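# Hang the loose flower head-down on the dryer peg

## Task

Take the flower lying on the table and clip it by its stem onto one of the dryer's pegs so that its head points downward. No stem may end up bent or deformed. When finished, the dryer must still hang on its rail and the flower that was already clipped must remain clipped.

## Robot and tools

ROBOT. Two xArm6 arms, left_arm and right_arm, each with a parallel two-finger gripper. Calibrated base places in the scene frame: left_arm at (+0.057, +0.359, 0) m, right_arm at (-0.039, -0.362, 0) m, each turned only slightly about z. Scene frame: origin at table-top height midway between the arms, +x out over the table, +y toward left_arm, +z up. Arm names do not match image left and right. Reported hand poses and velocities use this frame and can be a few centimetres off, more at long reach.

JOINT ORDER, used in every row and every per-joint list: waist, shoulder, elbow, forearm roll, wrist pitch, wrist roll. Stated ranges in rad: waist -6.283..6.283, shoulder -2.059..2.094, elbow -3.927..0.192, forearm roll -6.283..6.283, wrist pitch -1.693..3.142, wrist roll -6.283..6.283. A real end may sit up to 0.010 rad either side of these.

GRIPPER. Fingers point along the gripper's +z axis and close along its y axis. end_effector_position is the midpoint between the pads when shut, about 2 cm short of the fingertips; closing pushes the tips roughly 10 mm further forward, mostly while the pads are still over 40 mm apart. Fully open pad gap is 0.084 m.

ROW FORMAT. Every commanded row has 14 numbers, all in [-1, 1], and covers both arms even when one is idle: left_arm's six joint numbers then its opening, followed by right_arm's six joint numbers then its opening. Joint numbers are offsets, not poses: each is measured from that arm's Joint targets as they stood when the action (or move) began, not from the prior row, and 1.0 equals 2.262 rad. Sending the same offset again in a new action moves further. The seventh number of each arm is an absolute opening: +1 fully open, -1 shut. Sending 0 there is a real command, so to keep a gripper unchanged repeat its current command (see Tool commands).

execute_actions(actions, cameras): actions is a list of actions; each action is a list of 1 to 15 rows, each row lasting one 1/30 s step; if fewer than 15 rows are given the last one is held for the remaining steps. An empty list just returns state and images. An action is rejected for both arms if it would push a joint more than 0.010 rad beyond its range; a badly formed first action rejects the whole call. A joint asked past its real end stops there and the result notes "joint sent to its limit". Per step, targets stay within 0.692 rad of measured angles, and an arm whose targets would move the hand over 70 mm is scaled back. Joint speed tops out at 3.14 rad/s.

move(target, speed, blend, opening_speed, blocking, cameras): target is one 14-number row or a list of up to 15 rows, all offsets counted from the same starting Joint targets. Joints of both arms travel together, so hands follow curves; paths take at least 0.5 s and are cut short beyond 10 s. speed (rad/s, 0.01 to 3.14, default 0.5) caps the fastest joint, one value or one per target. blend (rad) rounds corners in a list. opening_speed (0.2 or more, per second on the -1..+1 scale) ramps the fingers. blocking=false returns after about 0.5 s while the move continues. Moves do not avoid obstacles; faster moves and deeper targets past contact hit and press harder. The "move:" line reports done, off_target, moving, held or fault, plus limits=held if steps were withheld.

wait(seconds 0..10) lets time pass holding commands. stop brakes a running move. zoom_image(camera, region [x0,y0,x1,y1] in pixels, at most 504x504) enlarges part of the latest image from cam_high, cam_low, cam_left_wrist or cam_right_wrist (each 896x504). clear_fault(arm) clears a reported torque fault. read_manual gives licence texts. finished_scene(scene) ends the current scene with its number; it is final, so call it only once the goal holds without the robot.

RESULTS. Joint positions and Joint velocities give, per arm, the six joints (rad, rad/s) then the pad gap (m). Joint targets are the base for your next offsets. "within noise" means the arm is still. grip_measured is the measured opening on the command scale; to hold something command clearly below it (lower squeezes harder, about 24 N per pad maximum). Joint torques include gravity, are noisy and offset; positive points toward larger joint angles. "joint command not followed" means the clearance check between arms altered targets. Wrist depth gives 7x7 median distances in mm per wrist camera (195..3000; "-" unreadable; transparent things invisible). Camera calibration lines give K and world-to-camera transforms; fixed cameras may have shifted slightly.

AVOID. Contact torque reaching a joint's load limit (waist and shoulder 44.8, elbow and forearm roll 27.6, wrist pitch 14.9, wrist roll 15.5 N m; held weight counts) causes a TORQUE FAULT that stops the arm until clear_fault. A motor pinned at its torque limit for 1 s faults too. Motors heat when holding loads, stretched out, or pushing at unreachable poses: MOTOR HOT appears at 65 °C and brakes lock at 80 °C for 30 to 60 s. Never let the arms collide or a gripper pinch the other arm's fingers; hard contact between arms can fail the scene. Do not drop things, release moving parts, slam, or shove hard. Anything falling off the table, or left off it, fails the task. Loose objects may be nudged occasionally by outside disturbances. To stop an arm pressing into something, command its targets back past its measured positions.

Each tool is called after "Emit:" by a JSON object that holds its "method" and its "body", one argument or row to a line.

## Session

Emit:
{"method": "execute_actions", "body": {
  "actions": []
}}

Emit:
{"method": "zoom_image", "body": {
  "camera": "cam_high",
  "region": [390, 60, 640, 280]
}}

Emit:
{"method": "zoom_image", "body": {
  "camera": "cam_low",
  "region": [340, 80, 520, 310]
}}

Scene clock: 0.00 s.
left_arm: end_effector_position=(+0.1448, +0.2879, +0.3698) grip_measured=+1.00 end_effector_quat_wxyz=(+0.002, +0.980, +0.199, +0.002) | right_arm: end_effector_position=(+0.1424, +0.1914, +0.1982) grip_measured=+1.00 end_effector_quat_wxyz=(-0.311, +0.839, +0.028, +0.446)
Joint positions: left_arm=[-0.736 -1.22 -0.755 0.002 1.969 -1.088 0.084] | right_arm=[1.403 0.142 -0.908 -1.83 0.747 2.893 0.084]
Joint velocities: within noise
Joint torques (N m): no reading
Motor temperatures (°C): left_arm=[29 34 31 32 41 34] | right_arm=[33 36 33 34 32 38]
Wrist depth (mm): cam_left_wrist=[497 498 499 499 501 504 505 / 496 497 499 501 502 504 507 / 496 499 500 501 504 504 506 / 495 499 501 502 503 504 507 / 201 217 499 501 503 505 506 / - 206 345 501 504 505 506 / - 201 237 501 505 505 508] | cam_right_wrist=[2509 - - - - 2849 725 / 2404 2898 - - 1851 757 627 / 2323 2789 - 990 728 638 535 / 2282 2763 974 788 627 540 465 / 2244 2579 780 654 547 471 413 / 2218 767 658 556 476 416 373 / 2129 669 571 491 429 378 345]
Joint targets: left_arm=[-0.736 -1.220 -0.755 0.002 1.969 -1.088] | right_arm=[1.403 0.142 -0.908 -1.830 0.747 2.893]
Tool commands: left_gripper/opening=+1.0 right_gripper/opening=+1.0
camera_calibration:
cam_left_wrist: T_world_to_cam=[[0.396252, -0.918133, 0.00394699, 0.240447], [-0.918106, -0.396195, 0.0105222, 0.305163], [-0.00809701, -0.0077932, -0.999937, 0.50568], [0, 0, 0, 1]] pos_world=[0.188989, 0.345607, 0.501488]
cam_right_wrist: T_world_to_cam=[[0.332083, -0.8112, -0.481327, 0.237599], [-0.587806, 0.221114, -0.778198, 0.266298], [0.737702, 0.541353, -0.4034, 0.00549837], [0, 0, 0, 1]] pos_world=[0.0735729, 0.130881, 0.323813]

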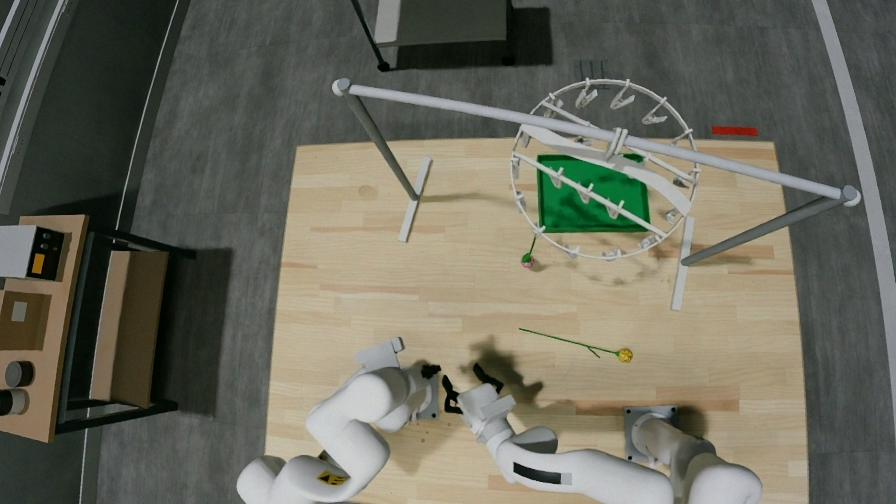

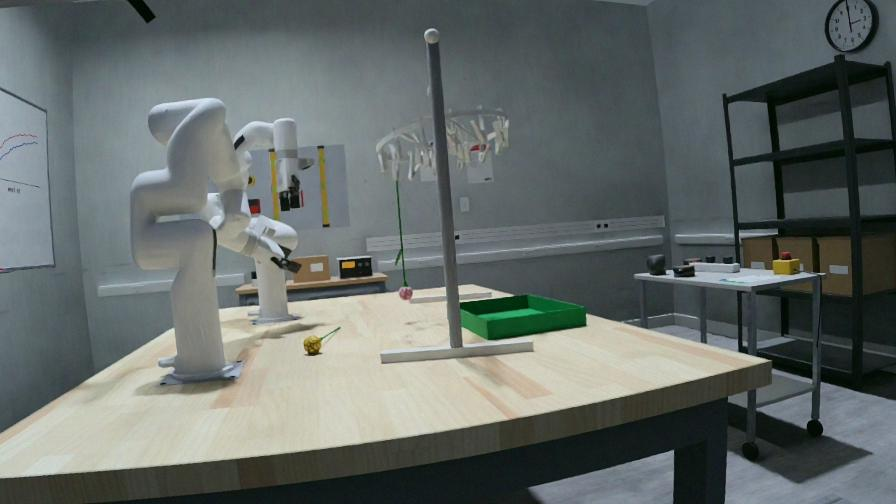

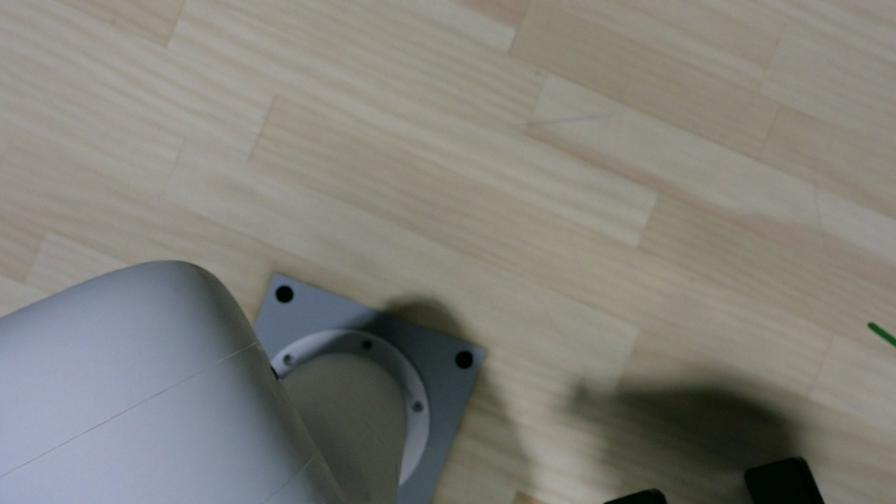

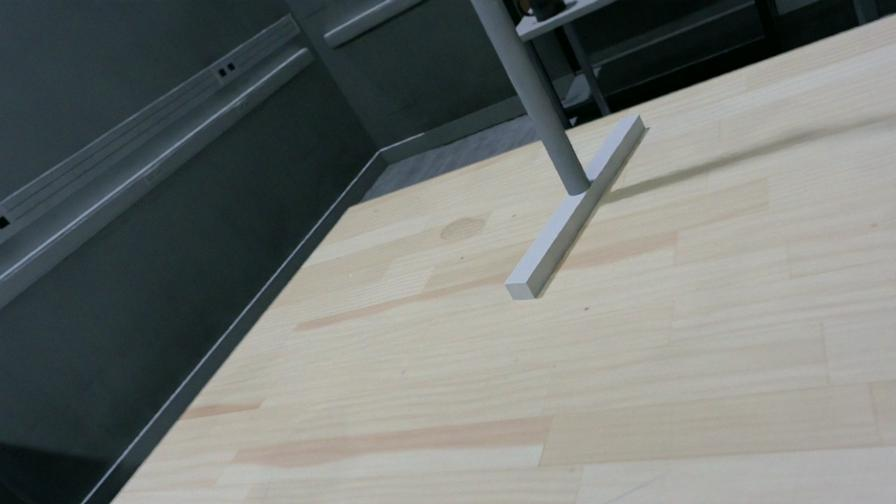

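Scaled by 2.016 from the camera's 896x504 image, which has a finer 1280x720 frame.

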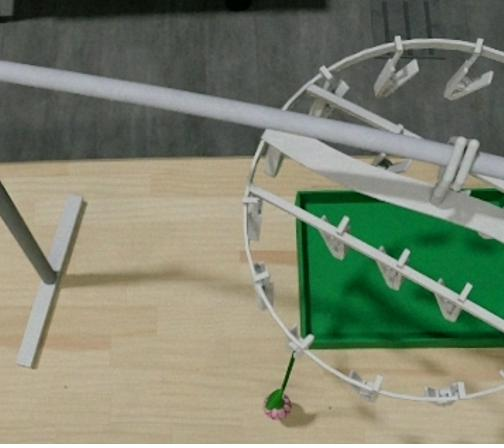

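Scaled by 2.191 from the camera's 896x504 image, which has a finer 1280x720 frame.

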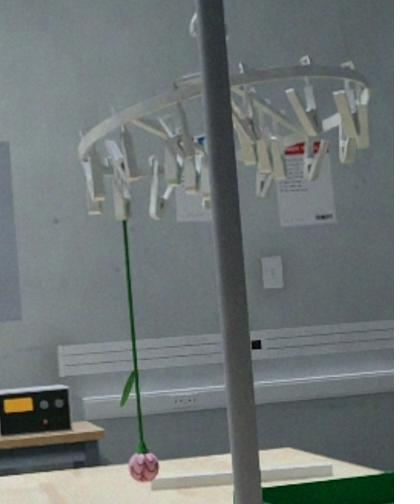

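Emit:
{"method": "move", "body": {
  "target": [0,0,0,0,0,0,1,-0.43,-0.2,0.1,0.4,-0.28,-0.64,1],
  "speed": 0.9,
  "cameras": ["cam_high"]
}}

Emit:
{"method": "move", "body": {
  "target": [-0.118,0.05,0.15,-0.001,-0.62,0.481,1,0,-0.251,0.229,0.409,-0.284,-0.639,0.35],
  "speed": 0.9,
  "cameras": ["cam_high"]
}}

Emit:
{"method": "move", "body": {
  "target": [0,0.279,0.140,0,-0.691,0,1,0,0,0,0,0,0,0.35],
  "speed": 0.9
}}

Emit:
{"method": "zoom_image", "body": {
  "camera": "cam_left_wrist",
  "region": [300, 50, 700, 350]
}}

Scene clock: 7.13 s.
left_arm: end_effector_position=(+0.1448, +0.2879, +0.3698) grip_measured=+1.00 end_effector_quat_wxyz=(+0.002, +0.980, +0.199, +0.002) | right_arm: end_effector_position=(+0.4109, -0.0892, +0.3141) grip_measured=+1.00 end_effector_quat_wxyz=(-0.177, +0.894, -0.043, +0.410)
Joint positions: left_arm=[-0.736 -1.22 -0.755 0.002 1.969 -1.088 0.084] | right_arm=[0.431 -0.31 -0.682 -0.925 0.114 1.445 0.084]
Joint velocities: within noise
Joint torques (N m): left_arm=[-1.38 2.98 -11.2 -0.08 -1.49 0.3] | right_arm=[-10.02 -27.87 -18.85 2.13 -3.76 -1.17]
Motor temperatures (°C): left_arm=[29 34 31 32 41 34] | right_arm=[33 36 34 34 32 38]
Wrist depth (mm): cam_left_wrist=[496 498 499 500 503 503 506 / 496 497 499 501 502 504 506 / 496 499 500 502 504 505 505 / 496 500 500 500 503 505 506 / 201 217 499 502 504 504 506 / - 206 344 501 503 506 506 / - 201 237 504 505 506 507] | cam_right_wrist=[- 1823 1579 2576 - - 2082 / - - 2935 2583 2270 - 1859 / - - 2546 1907 1928 1802 628 / - 2500 2186 2016 688 584 560 / 836 811 727 668 597 556 514 / 573 692 650 599 543 505 470 / 700 635 589 547 502 469 438]
Joint targets: left_arm=[-0.736 -1.220 -0.755 0.002 1.969 -1.088] | right_arm=[0.431 -0.310 -0.682 -0.925 0.114 1.445]
move: done
Images, in order (width x height): cam_high 896x504.

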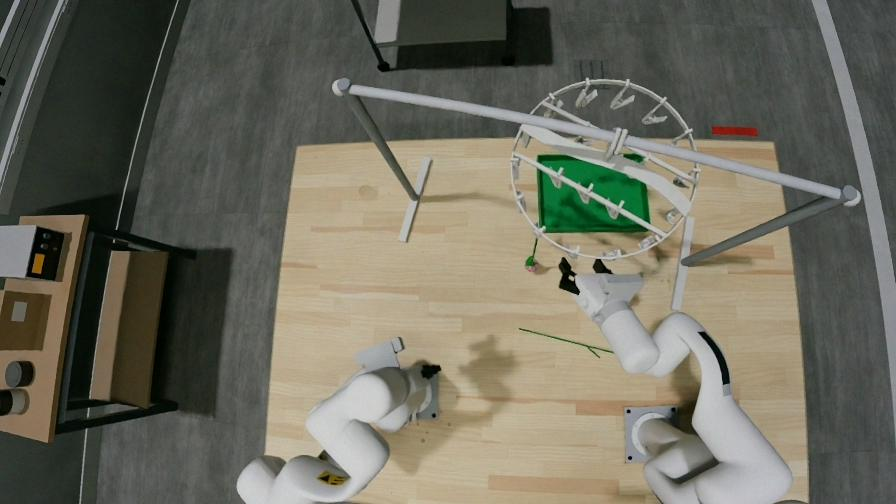

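Scene clock: 9.50 s.
left_arm: end_effector_position=(+0.2678, +0.0618, +0.4199) grip_measured=+1.00 end_effector_quat_wxyz=(+0.211, +0.789, -0.408, +0.408) | right_arm: end_effector_position=(+0.3181, -0.1788, +0.4599) grip_measured=+0.34 end_effector_quat_wxyz=(-0.166, +0.688, +0.166, +0.687)
Joint positions: left_arm=[-1.003 -1.107 -0.415 -0.001 0.567 0 0.084] | right_arm=[0.431 -0.878 -0.164 0 -0.528 0 0.059]
Joint velocities: within noise
Joint torques (N m): left_arm=[-5.59 5.89 -13.84 -4.69 -2.95 2.42] | right_arm=[-9.28 -13.03 -18.47 1.44 -3.82 -1.11]
Motor temperatures (°C): left_arm=[29 34 31 32 41 34] | right_arm=[33 36 34 34 32 39]
Wrist depth (mm): cam_left_wrist=[295 212 227 280 629 261 253 / 219 229 2858 2856 - - 2528 / 2502 2458 2453 1076 1089 2564 2550 / 2216 2241 890 938 935 937 945 / 1959 796 821 813 832 834 835 / 704 710 712 718 746 740 744 / 650 645 637 649 654 656 657] | cam_right_wrist=[2761 - - - - 334 303 / 2718 - - 467 - 2881 2653 / 2821 - - - - 2856 2651 / 2791 - - - 556 510 282 / 2706 - 489 537 416 354 224 / 2783 682 273 231 216 212 235 / 2765 - 278 1810 355 227 2704]
Joint targets: left_arm=[-1.003 -1.107 -0.415 -0.001 0.567 0.000] | right_arm=[0.431 -0.878 -0.164 0.000 -0.528 0.000]
move: done
Images, in order (width x height): cam_high 896x504.

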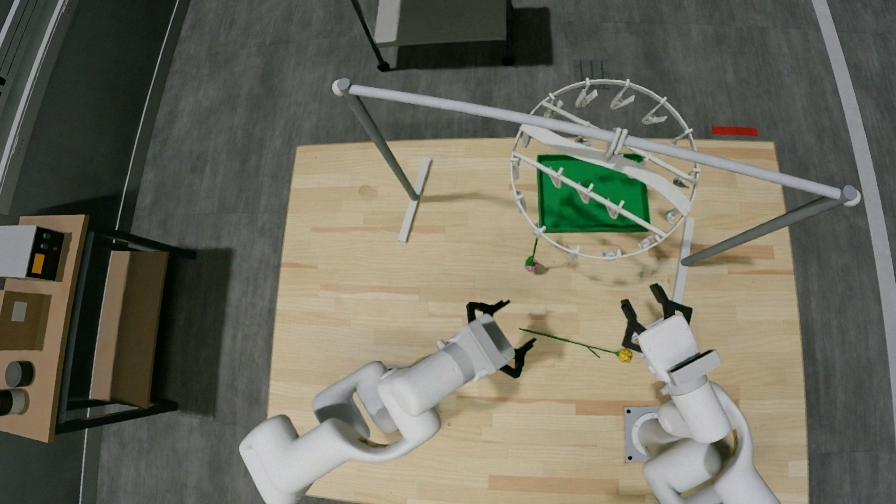

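Scene clock: 12.00 s.
left_arm: end_effector_position=(+0.2999, +0.0168, +0.3751) grip_measured=+1.00 end_effector_quat_wxyz=(+0.325, +0.628, -0.325, +0.628) | right_arm: end_effector_position=(+0.3181, -0.1788, +0.4599) grip_measured=+0.34 end_effector_quat_wxyz=(-0.166, +0.688, +0.166, +0.687)
Joint positions: left_arm=[-1.003 -0.476 -0.099 -0.001 -0.996 0 0.084] | right_arm=[0.431 -0.878 -0.164 0 -0.528 0 0.059]
Joint velocities: within noise
Joint torques (N m): left_arm=[-4.99 0.72 -9.88 -4.05 -2.92 2.59] | right_arm=[-6.79 -12.17 -21.47 1.11 -3.5 -1.08]
Motor temperatures (°C): left_arm=[29 34 31 32 41 34] | right_arm=[33 36 34 34 32 39]
Wrist depth (mm): cam_left_wrist=[2835 - - - 618 - 2855 / 2889 - - - - - 2890 / 208 336 238 289 619 267 257 / 304 337 257 299 - - 2793 / 2838 - - - - - 2930 / - - - - - - 2880 / 2974 - - - - - 2872] | cam_right_wrist=[2799 - - - - 335 303 / 2754 - - 464 - 2802 2729 / 2696 - - - - 2836 2687 / 2735 - - - 555 510 282 / 2727 - 489 538 415 355 224 / 2663 686 273 231 216 211 234 / 2717 - 277 1799 356 226 2687]
Joint targets: left_arm=[-1.003 -0.476 -0.099 -0.001 -0.996 0.000] | right_arm=[0.431 -0.878 -0.164 0.000 -0.528 0.000]
move: done
camera_calibration:
cam_left_wrist: T_world_to_cam=[[-0.815611, -0.578559, 0.00699712, 0.286644], [-0.0140216, 0.00767419, -0.999872, 0.441197], [0.578431, -0.815605, -0.0143715, -0.0219111], [0, 0, 0, 1]] pos_world=[0.25265, 0.144584, 0.43882]
cam_right_wrist: T_world_to_cam=[[0.4513, -0.892194, 0.0178224, -0.277086], [0.0154884, -0.0121376, -0.999806, 0.523427], [0.892238, 0.451489, 0.00834094, -0.0726777], [0, 0, 0, 1]] pos_world=[0.181788, -0.208049, 0.52887]

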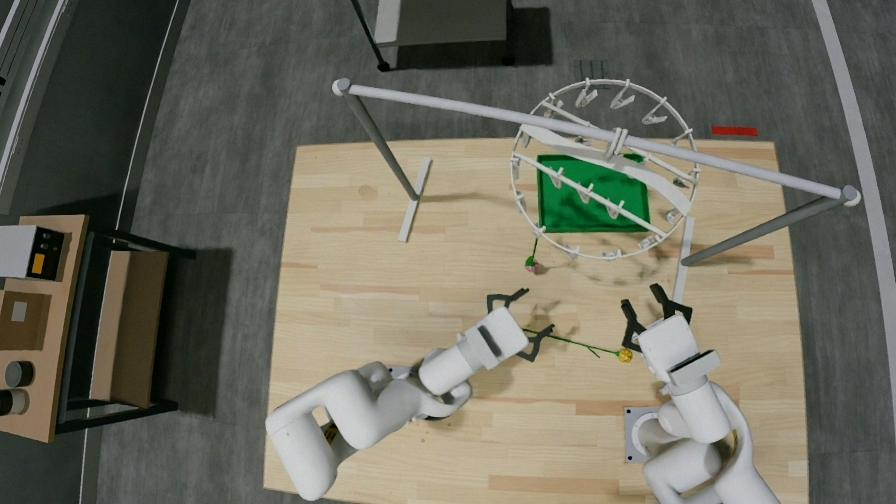

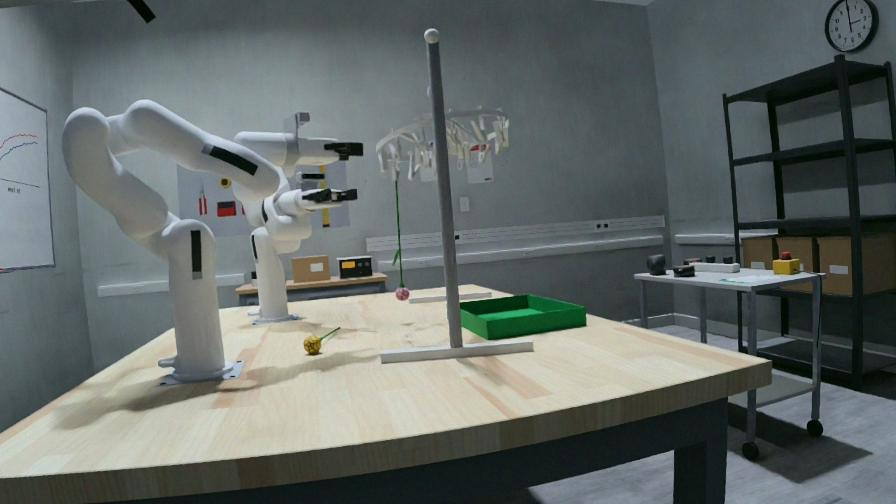

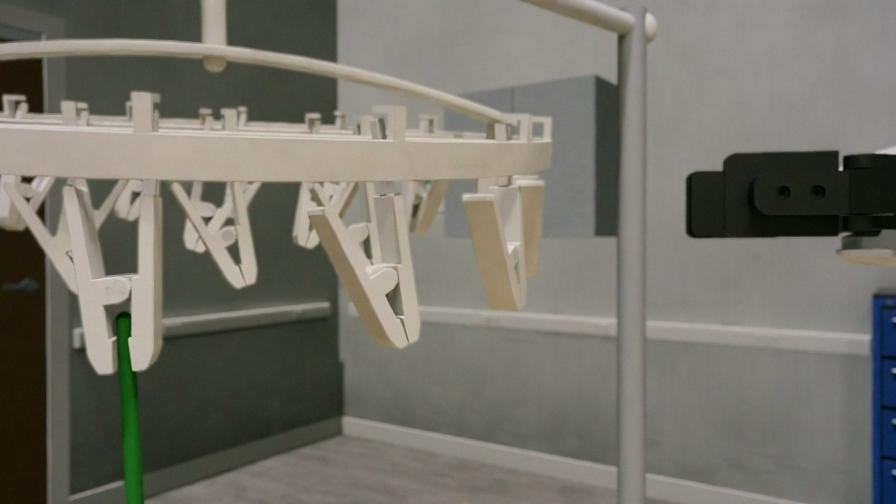

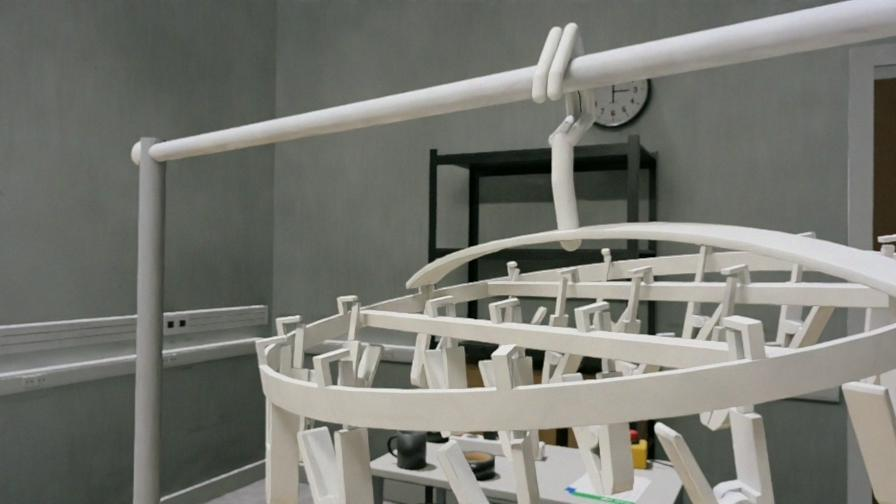

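Scaled by 1.260 from the camera's 896x504 image, which has a finer 1280x720 frame.

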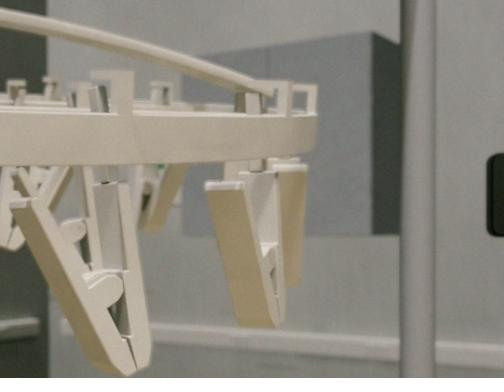

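Emit:
{"method": "move", "body": {
  "target": [-0.111,0.267,-0.398,0,0.826,-1.0,0,-0.111,0,0,0,0,0,0.35],
  "speed": 0.9,
  "cameras": []
}}

Emit:
{"method": "move", "body": {
  "target": [0,0,0,0,0,-0.116,0,0,0,0,0,0,0,0.35],
  "speed": 0.9,
  "cameras": ["cam_high","cam_left_wrist"]
}}

Scene clock: 25.53 s.
left_arm: end_effector_position=(+0.2273, -0.0862, +0.1295) grip_measured=-0.01 end_effector_quat_wxyz=(+0.000, +0.864, +0.504, +0.000) | right_arm: end_effector_position=(+0.3523, -0.2733, +0.4599) grip_measured=+0.34 end_effector_quat_wxyz=(-0.078, +0.703, +0.078, +0.703)
Joint positions: left_arm=[-1.254 0.128 -0.999 -0.001 0.872 -2.261 0.044] | right_arm=[0.18 -0.878 -0.164 0 -0.528 0 0.059]
Joint velocities: within noise
Joint torques (N m): left_arm=[-5.97 -12.13 -15.04 -2.77 -0.04 -2.71] | right_arm=[-9.51 -10.06 -21.5 0.52 -2.77 -0.97]
Motor temperatures (°C): left_arm=[29 34 32 32 41 34] | right_arm=[33 36 34 34 32 39]
Wrist depth (mm): cam_left_wrist=[257 258 258 259 260 260 261 / 257 258 259 259 260 261 261 / 257 258 258 259 260 260 261 / 258 258 258 259 260 261 261 / 258 258 259 260 260 261 262 / 258 259 259 260 260 261 261 / 258 258 259 260 260 261 262] | cam_right_wrist=[- - 361 330 302 2833 2754 / - - - - - 2758 2798 / - - - - - 2853 2764 / - - 422 315 2856 2826 2731 / 427 380 421 228 2894 2779 2789 / 203 202 209 360 2832 2784 2715 / 218 338 1666 1837 2954 2852 2697]
Joint targets: left_arm=[-1.254 0.128 -0.999 -0.001 0.872 -2.261] | right_arm=[0.180 -0.878 -0.164 0.000 -0.528 0.000]
move: done
No camera images: "cameras" was empty.

Scene clock: 26.57 s.
left_arm: end_effector_position=(+0.2273, -0.0862, +0.1295) grip_measured=-0.01 end_effector_quat_wxyz=(-0.001, +0.791, +0.612, +0.000) | right_arm: end_effector_position=(+0.3523, -0.2733, +0.4599) grip_measured=+0.34 end_effector_quat_wxyz=(-0.078, +0.703, +0.078, +0.703)
Joint positions: left_arm=[-1.254 0.128 -0.999 -0.001 0.872 -2.524 0.044] | right_arm=[0.18 -0.878 -0.164 0 -0.528 0 0.059]
Joint velocities: within noise
Joint torques (N m): left_arm=[-5.42 -12.55 -14.19 -2.76 -0.03 -2.29] | right_arm=[-9.31 -9.9 -21.13 0.51 -2.48 -1.03]
Motor temperatures (°C): left_arm=[29 34 32 32 41 34] | right_arm=[33 36 35 34 32 39]
Wrist depth (mm): cam_left_wrist=[257 258 259 260 260 261 261 / 257 258 259 259 260 261 261 / 258 258 259 259 260 261 261 / 257 258 259 259 260 261 261 / 258 258 259 260 260 261 261 / 258 258 259 260 260 261 262 / 258 258 259 260 260 261 262] | cam_right_wrist=[- - 360 328 302 2827 2745 / - - - - - 2891 2752 / - - - - - 2835 2778 / - - 421 314 2926 2822 2733 / 427 380 421 228 2888 2801 2816 / 203 202 209 361 2900 2829 2736 / 217 336 1667 1819 2875 2816 2719]
Joint targets: left_arm=[-1.254 0.128 -0.999 -0.001 0.872 -2.524] | right_arm=[0.180 -0.878 -0.164 0.000 -0.528 0.000]
move: done
camera_calibration:
cam_left_wrist: T_world_to_cam=[[0.970018, -0.243029, -0.00138469, -0.206292], [-0.242987, -0.969929, 0.0139341, 0.0318351], [-0.00472945, -0.0131799, -0.999902, 0.261873], [0, 0, 0, 1]] pos_world=[0.209081, -0.0158057, 0.261118]
Images, in order (width x height): cam_high 896x504, cam_left_wrist 896x504.

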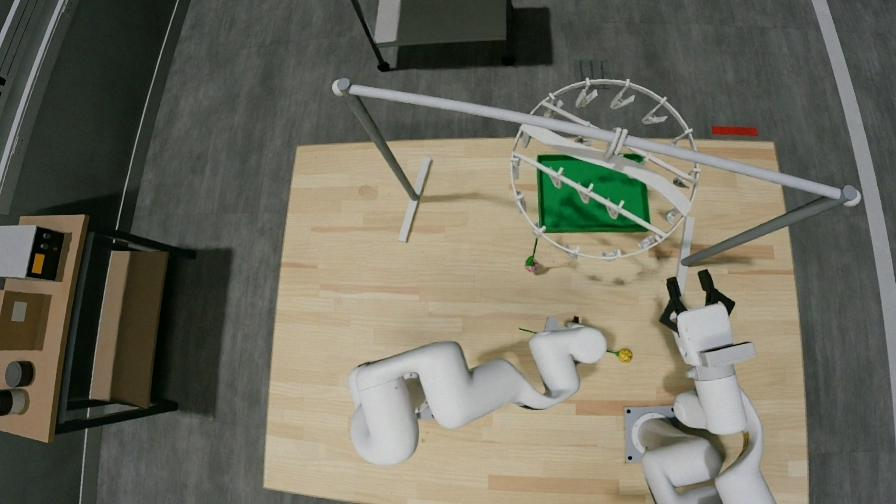

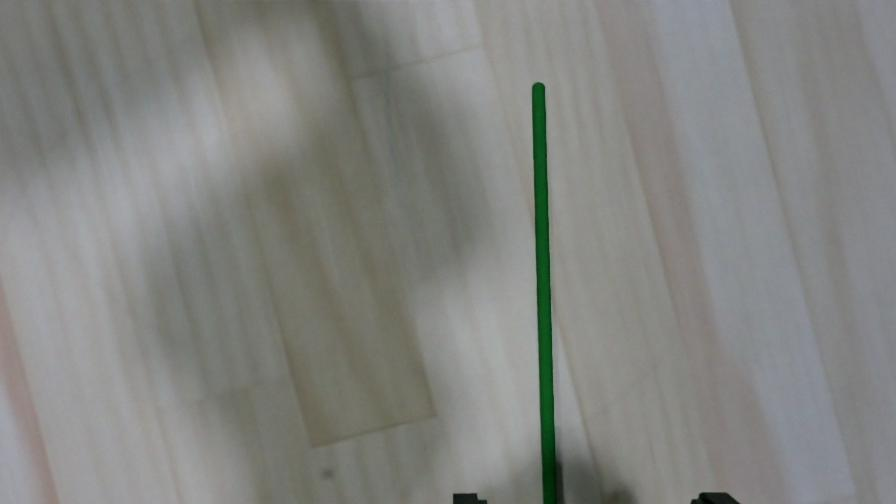

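Emit:
{"method": "move", "body": {
  "target": [
    [0.0049,0.0619,0.0195,0.0004,-0.0818,-0.0066,0,0,0,0,0,0,0,0.35],
    [0.0049,0.1019,0.0239,0.0004,-0.126,-0.0066,0,0,0,0,0,0,0,0.35]
  ],
  "speed": [0.4,0.1],
  "cameras": ["cam_left_wrist"]
}}

Emit:
{"method": "move", "body": {
  "target": [0,0,0,0,0,0,-1,0,0,0,0,0,0,0.35],
  "opening_speed": 0.8,
  "cameras": ["cam_left_wrist","cam_low"]
}}

Scene clock: 30.40 s.
left_arm: end_effector_position=(+0.2334, -0.0869, +0.0208) grip_measured=-0.01 end_effector_quat_wxyz=(+0.000, +0.783, +0.622, +0.000) | right_arm: end_effector_position=(+0.3523, -0.2733, +0.4599) grip_measured=+0.34 end_effector_quat_wxyz=(-0.078, +0.703, +0.078, +0.703)
Joint positions: left_arm=[-1.243 0.358 -0.945 0 0.587 -2.539 0.044] | right_arm=[0.18 -0.878 -0.164 0 -0.528 0 0.059]
Joint velocities: within noise
Joint torques (N m): left_arm=[5.28 -13.58 -10.13 4.29 -2.54 -2.71] | right_arm=[-8.68 -8.5 -21.05 0.27 -1.93 -0.93]
Motor temperatures (°C): left_arm=[29 34 32 32 41 34] | right_arm=[33 36 35 34 32 39]
Wrist depth (mm): cam_left_wrist=[- - - - - - - / - - - - - - - / - - - - - - - / - - - - - - - / - - - - - - - / - - - - - - - / - - - - - - -] | cam_right_wrist=[- - 361 329 302 2924 2732 / - - - - - 2846 2736 / - - - - - 2879 2723 / - - 421 314 2909 2815 2726 / 427 380 421 228 2902 2833 2771 / 203 202 210 359 2837 2818 2668 / 218 336 1643 1839 2932 2805 2701]
Joint targets: left_arm=[-1.243 0.358 -0.945 0.000 0.587 -2.539] | right_arm=[0.180 -0.878 -0.164 0.000 -0.528 0.000]
move: done
camera_calibration:
cam_left_wrist: T_world_to_cam=[[0.97591, -0.218171, -0.000592356, -0.211726], [-0.218142, -0.975818, 0.0139148, 0.0279055], [-0.00361384, -0.0134504, -0.999903, 0.152944], [0, 0, 0, 1]] pos_world=[0.213266, -0.0169046, 0.152416]
Images, in order (width x height): cam_left_wrist 896x504.

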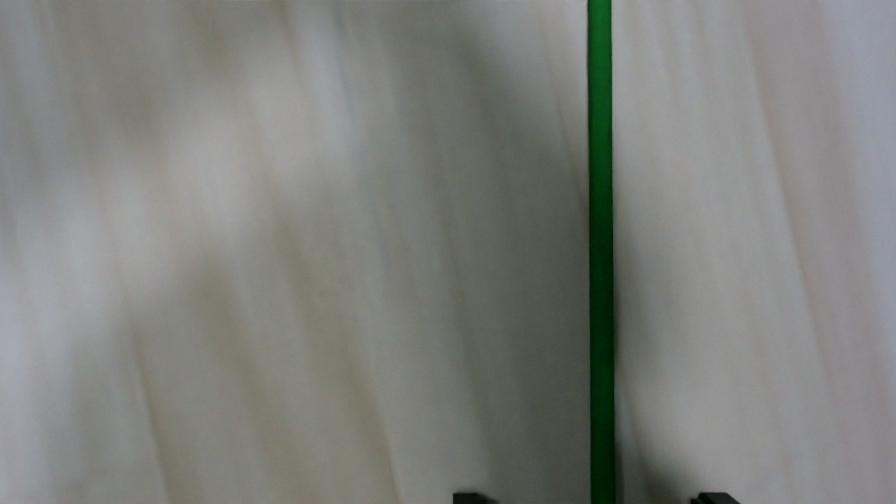

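Scene clock: 31.87 s.
left_arm: end_effector_position=(+0.2334, -0.0868, +0.0207) grip_measured=-0.90 end_effector_quat_wxyz=(+0.000, +0.783, +0.622, +0.000) | right_arm: end_effector_position=(+0.3523, -0.2733, +0.4599) grip_measured=+0.34 end_effector_quat_wxyz=(-0.078, +0.703, +0.078, +0.703)
Joint positions: left_arm=[-1.243 0.358 -0.945 0 0.587 -2.539 0.004] | right_arm=[0.18 -0.878 -0.164 0 -0.528 0 0.059]
Joint velocities: within noise
Joint torques (N m): left_arm=[-6.8 3.04 0.09 -0.45 2.69 -1.98] | right_arm=[-8.35 -8.08 -20.78 0.06 -1.86 -0.8]
Motor temperatures (°C): left_arm=[29 34 32 32 41 34] | right_arm=[33 36 35 34 32 39]
Wrist depth (mm): cam_left_wrist=[- - - - - - - / - - - - - - - / - - - - - - - / - - - - - - - / - - - - - - - / - - - - - - - / - - - - - - -] | cam_right_wrist=[- - 362 328 302 2820 2743 / - - - - - 2826 2801 / - - - - - 2798 2791 / - - 421 315 2815 2854 2715 / 427 380 420 227 2895 2786 2747 / 203 202 210 361 2932 2821 2722 / 217 335 1671 1837 2900 2849 2666]
Joint targets: left_arm=[-1.243 0.358 -0.945 0.000 0.587 -2.539] | right_arm=[0.180 -0.878 -0.164 0.000 -0.528 0.000]
move: done
camera_calibration:
cam_left_wrist: T_world_to_cam=[[0.975889, -0.218267, -0.000710852, -0.211705], [-0.218237, -0.975798, 0.0138374, 0.0279382], [-0.0037139, -0.0133486, -0.999904, 0.152968], [0, 0, 0, 1]] pos_world=[0.213266, -0.0169043, 0.152416]
Images, in order (width x height): cam_low 896x504, cam_left_wrist 896x504.

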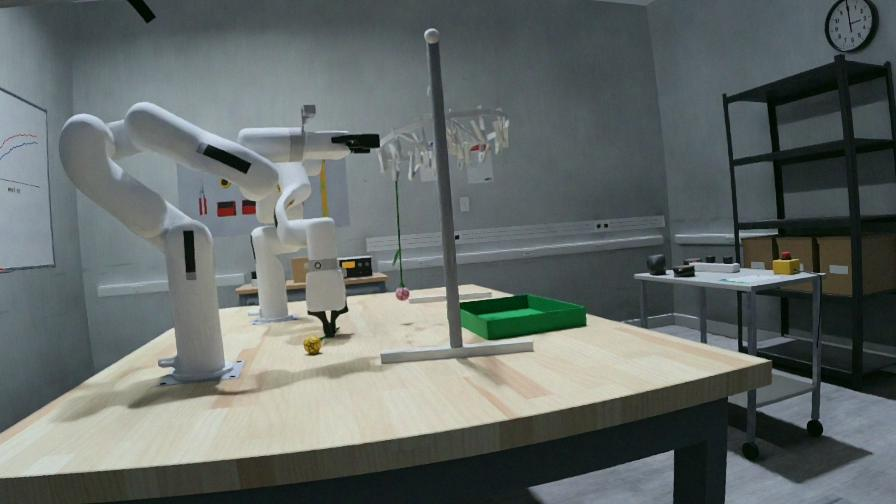

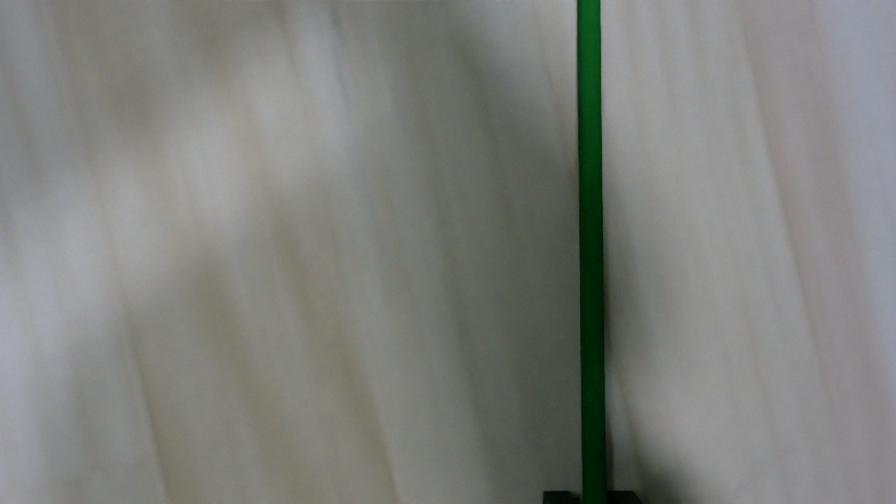

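Emit:
{"method": "move", "body": {
  "target": [
    [0,-0.0756,-0.0155,0,0.0911,0,-1,0,0,0,0,0,0,0.35],
    [0.0632,-0.6251,0.3258,0,-0.0477,0.5305,-1,0,0,0,0,0,0,0.35],
    [0.1061,-0.0409,0.2942,0,-0.9478,1.0,-1,0,0,0,0,0,0,0.35]
  ],
  "speed": [0.4,0.9,0.9],
  "blend": [0.05,0.1,0],
  "cameras": ["cam_high","cam_low"]
}}

Emit:
{"method": "move", "body": {
  "target": [0,0,0,0,0,0.1225,-1,0,0,0,0,0,0,0.35]
}}

Emit:
{"method": "zoom_image", "body": {
  "camera": "cam_left_wrist",
  "region": [300, 0, 700, 200]
}}

Scene clock: 39.60 s.
left_arm: end_effector_position=(+0.3229, -0.0161, +0.2619) grip_measured=-0.90 end_effector_quat_wxyz=(+0.408, +0.667, -0.235, +0.577) | right_arm: end_effector_position=(+0.3523, -0.2733, +0.4599) grip_measured=+0.34 end_effector_quat_wxyz=(-0.078, +0.703, +0.078, +0.703)
Joint positions: left_arm=[-1.003 0.266 -0.279 0 -1.557 -0.277 0.004] | right_arm=[0.18 -0.878 -0.164 0 -0.528 0 0.059]
Joint velocities: within noise
Joint torques (N m): left_arm=[5.17 -7.12 -7.19 0.77 -3.24 2.84] | right_arm=[-6.97 -5.69 -19.82 -0.17 -1.88 -0.78]
Motor temperatures (°C): left_arm=[29 34 32 32 41 34] | right_arm=[33 36 35 34 32 39]
Wrist depth (mm): cam_left_wrist=[2842 - - 469 465 579 328 / 2872 - - - - - 381 / 2956 - - - - - 2898 / - - - - - - 2917 / - - - - - - 2864 / - - - - - - 2755 / 2291 684 903 1055 - - 2798] | cam_right_wrist=[- - 361 329 302 2831 2787 / - - - - - 2867 2749 / - - - - - 2820 2773 / - - 420 315 2847 2807 2698 / 427 381 421 227 2836 2862 2744 / 203 202 210 360 2797 2803 2749 / 217 336 1655 1818 2920 2861 2733]
Joint targets: left_arm=[-1.003 0.266 -0.279 0.000 -1.557 -0.277] | right_arm=[0.180 -0.878 -0.164 0.000 -0.528 0.000]
move: done
Images, in order (width x height): cam_high 896x504, cam_low 896x504.

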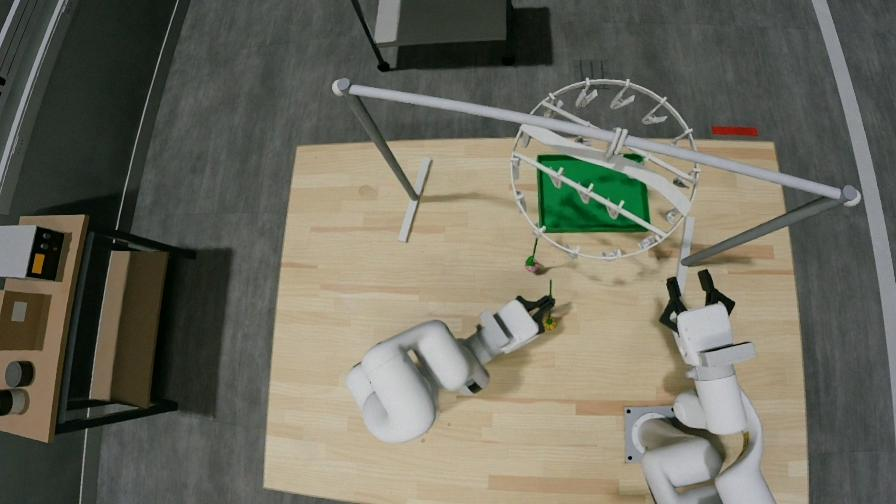

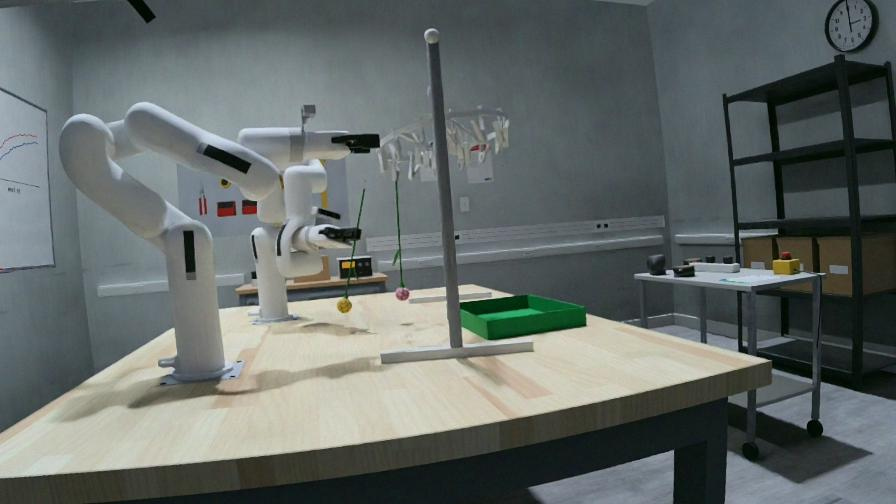

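Scene clock: 40.80 s.
left_arm: end_effector_position=(+0.3229, -0.0161, +0.2619) grip_measured=-0.90 end_effector_quat_wxyz=(+0.325, +0.628, -0.325, +0.628) | right_arm: end_effector_position=(+0.3523, -0.2733, +0.4599) grip_measured=+0.34 end_effector_quat_wxyz=(-0.078, +0.703, +0.078, +0.703)
Joint positions: left_arm=[-1.003 0.266 -0.279 0 -1.557 0 0.004] | right_arm=[0.18 -0.878 -0.164 0 -0.528 0 0.059]
Joint velocities: within noise
Joint torques (N m): left_arm=[5.24 -7.39 -6.05 2.23 -2.49 3] | right_arm=[-6.81 -5.61 -19.89 0.02 -1.92 -0.75]
Motor temperatures (°C): left_arm=[29 34 32 32 41 34] | right_arm=[33 36 35 34 32 39]
Wrist depth (mm): cam_left_wrist=[2907 499 406 - 590 580 384 / - - - - - - 2855 / - - - - - - 2856 / - - - - - - 2834 / - - - - - - 2860 / - - - - - - 2835 / - - - 1001 911 2991 2845] | cam_right_wrist=[- - 360 329 302 2800 2683 / - - - - - 2868 2761 / - - - - - 2854 2783 / - - 420 314 2880 2847 2799 / 427 380 420 228 2917 2850 2690 / 203 202 209 361 2864 2836 2743 / 218 336 1657 1823 2937 2763 2743]
Joint targets: left_arm=[-1.003 0.266 -0.279 0.000 -1.557 0.000] | right_arm=[0.180 -0.878 -0.164 0.000 -0.528 0.000]
move: done
camera_calibration:
cam_left_wrist: T_world_to_cam=[[-0.816105, -0.577861, 0.00704334, 0.287285], [-0.0143998, 0.00814971, -0.999863, 0.328737], [0.577724, -0.816095, -0.0149721, -0.0632864], [0, 0, 0, 1]] pos_world=[0.275751, 0.111684, 0.325721]
cam_right_wrist: T_world_to_cam=[[0.215441, -0.976354, 0.0178196, -0.316843], [0.0119851, -0.015603, -0.999806, 0.522036], [0.976443, 0.215613, 0.00834013, -0.154616], [0, 0, 0, 1]] pos_world=[0.212978, -0.267868, 0.52887]

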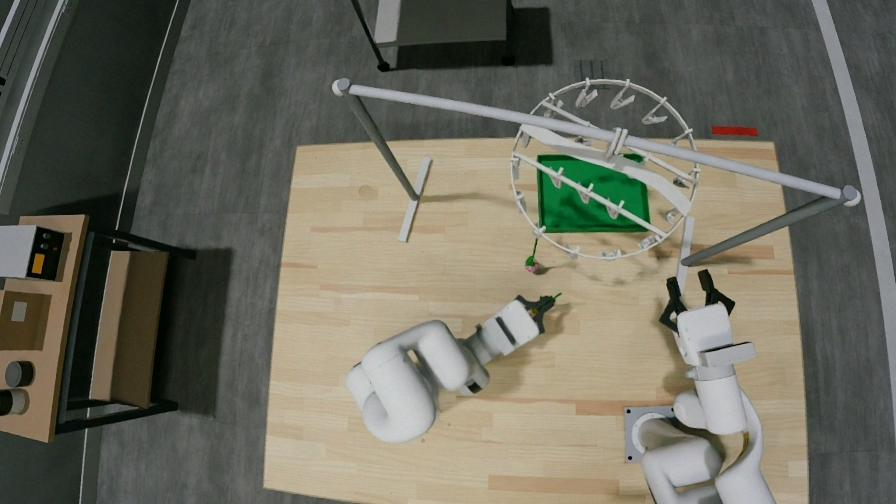

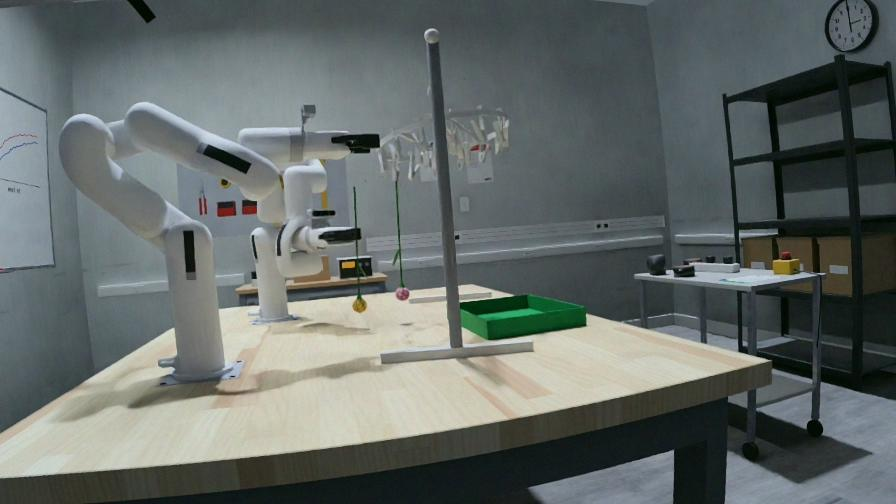

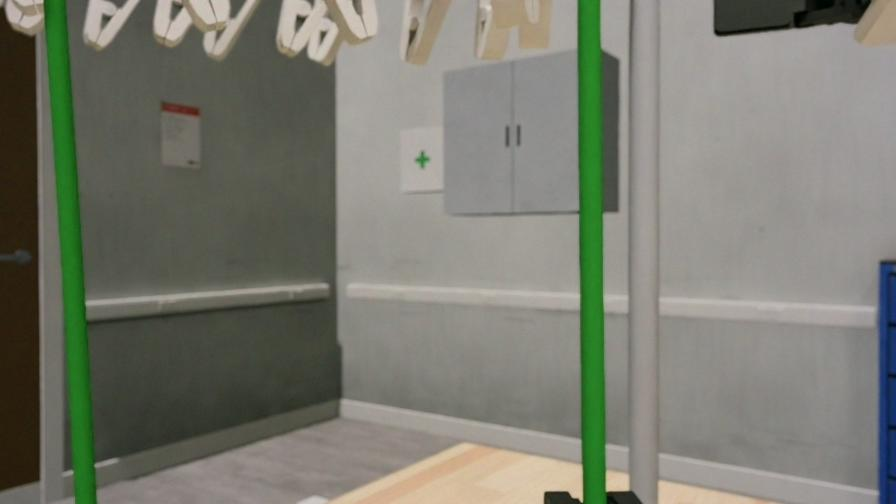

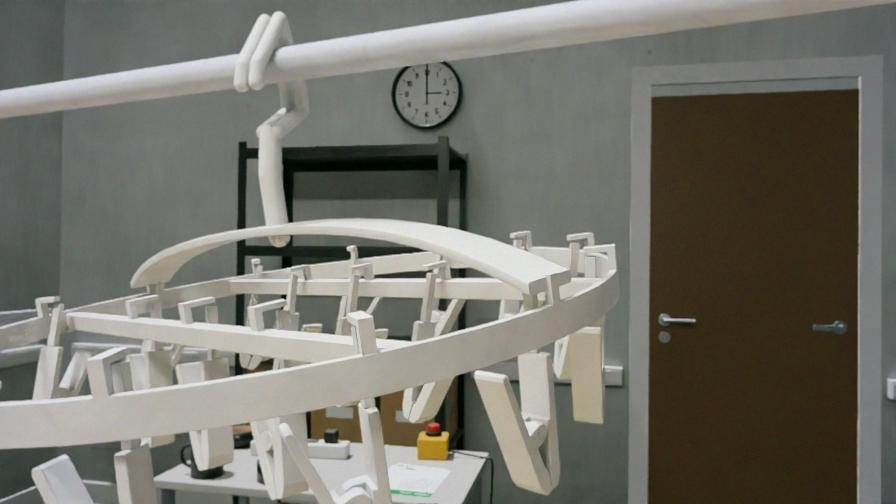

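Scaled by 1.260 from the camera's 896x504 image, which has a finer 1280x720 frame.

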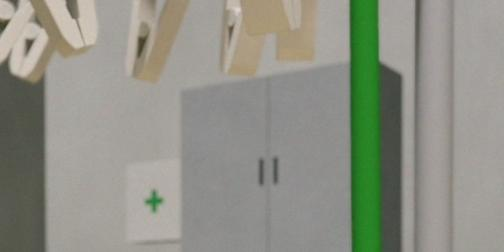

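Emit:
{"method": "move", "body": {
  "target": [
    [0,0,0,0,0,0,-1,0.197,0.079,-0.0937,0.2564,-0.1326,-0.1724,0.35],
    [0,0,0,0,0,0,-1,0.3944,0.2644,-0.1874,0.5115,-0.2652,-0.3417,0.35]
  ],
  "speed": 0.6,
  "blend": [0.1,0]
}}

Emit:
{"method": "zoom_image", "body": {
  "camera": "cam_high",
  "region": [500, 200, 660, 340]
}}

Scene clock: 45.37 s.
left_arm: end_effector_position=(+0.3229, -0.0161, +0.2619) grip_measured=-0.90 end_effector_quat_wxyz=(+0.325, +0.628, -0.325, +0.628) | right_arm: end_effector_position=(+0.3423, -0.1243, +0.4475) grip_measured=+0.34 end_effector_quat_wxyz=(-0.049, +0.705, +0.049, +0.706)
Joint positions: left_arm=[-1.003 0.266 -0.279 0 -1.557 0 0.004] | right_arm=[1.071 -0.28 -0.588 1.156 -1.128 -0.773 0.059]
Joint velocities: within noise
Joint torques (N m): left_arm=[4.64 -7.74 -4.58 3.57 -2.15 2.51] | right_arm=[9.36 -7.5 -18.98 0.25 -3.25 -1.13]
Motor temperatures (°C): left_arm=[29 34 32 32 41 34] | right_arm=[33 36 35 34 32 39]
Wrist depth (mm): cam_left_wrist=[- 499 407 - 591 - 2809 / - - - - - - 2884 / - - - - - - 2862 / - - - - - - 2862 / - - - - - - 2877 / - - - - - - 2922 / - - - 1001 910 - 2825] | cam_right_wrist=[- - 392 368 343 2932 2902 / - - - - - 2945 2883 / - - - 2608 - 2823 2756 / - - 493 497 518 371 269 / - 387 369 332 282 246 207 / - 233 207 - - 2909 246 / - 260 219 1844 - 2846 213]
Joint targets: left_arm=[-1.003 0.266 -0.279 0.000 -1.557 0.000] | right_arm=[1.072 -0.280 -0.588 1.157 -1.128 -0.773]
move: done
camera_calibration:
cam_left_wrist: T_world_to_cam=[[-0.816106, -0.577861, 0.00690263, 0.287332], [-0.0143413, 0.00831059, -0.999863, 0.328703], [0.577724, -0.816093, -0.0150696, -0.0632543], [0, 0, 0, 1]] pos_world=[0.275751, 0.111685, 0.325721]
cam_right_wrist: T_world_to_cam=[[0.134461, -0.990771, 0.0171111, -0.142612], [0.0116632, -0.0156843, -0.999809, 0.512207], [0.99085, 0.134635, 0.00944665, -0.19247], [0, 0, 0, 1]] pos_world=[0.20391, -0.107349, 0.516368]

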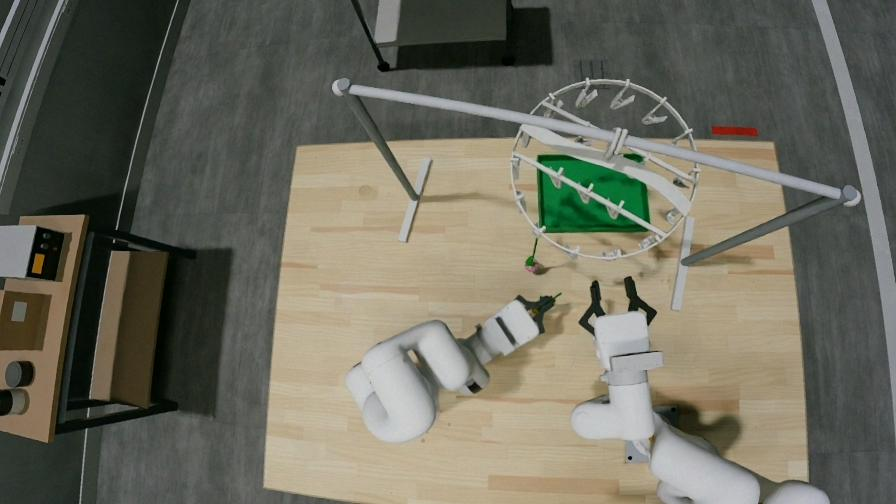

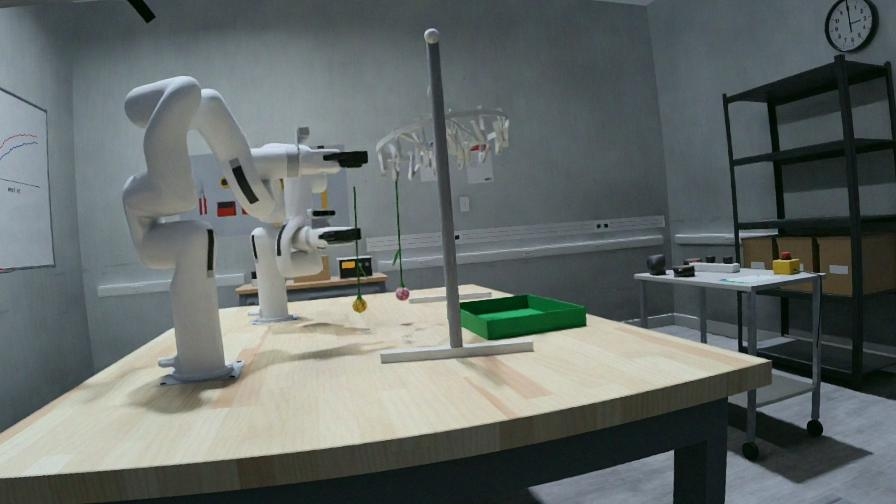

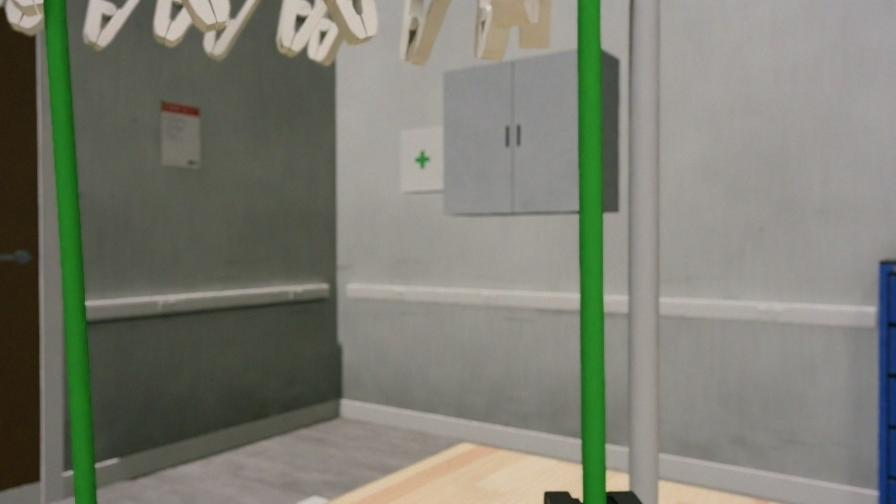

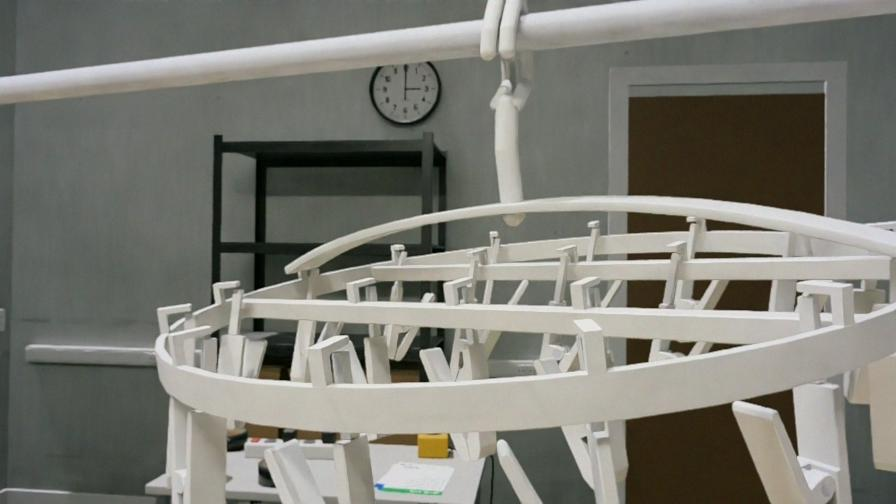

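Scaled by 3.150 from the camera's 896x504 image, which has a finer 1280x720 frame.

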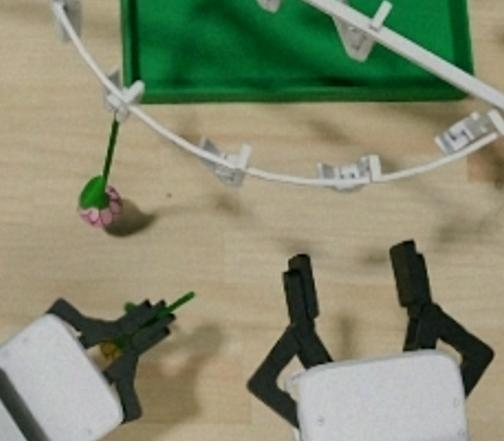

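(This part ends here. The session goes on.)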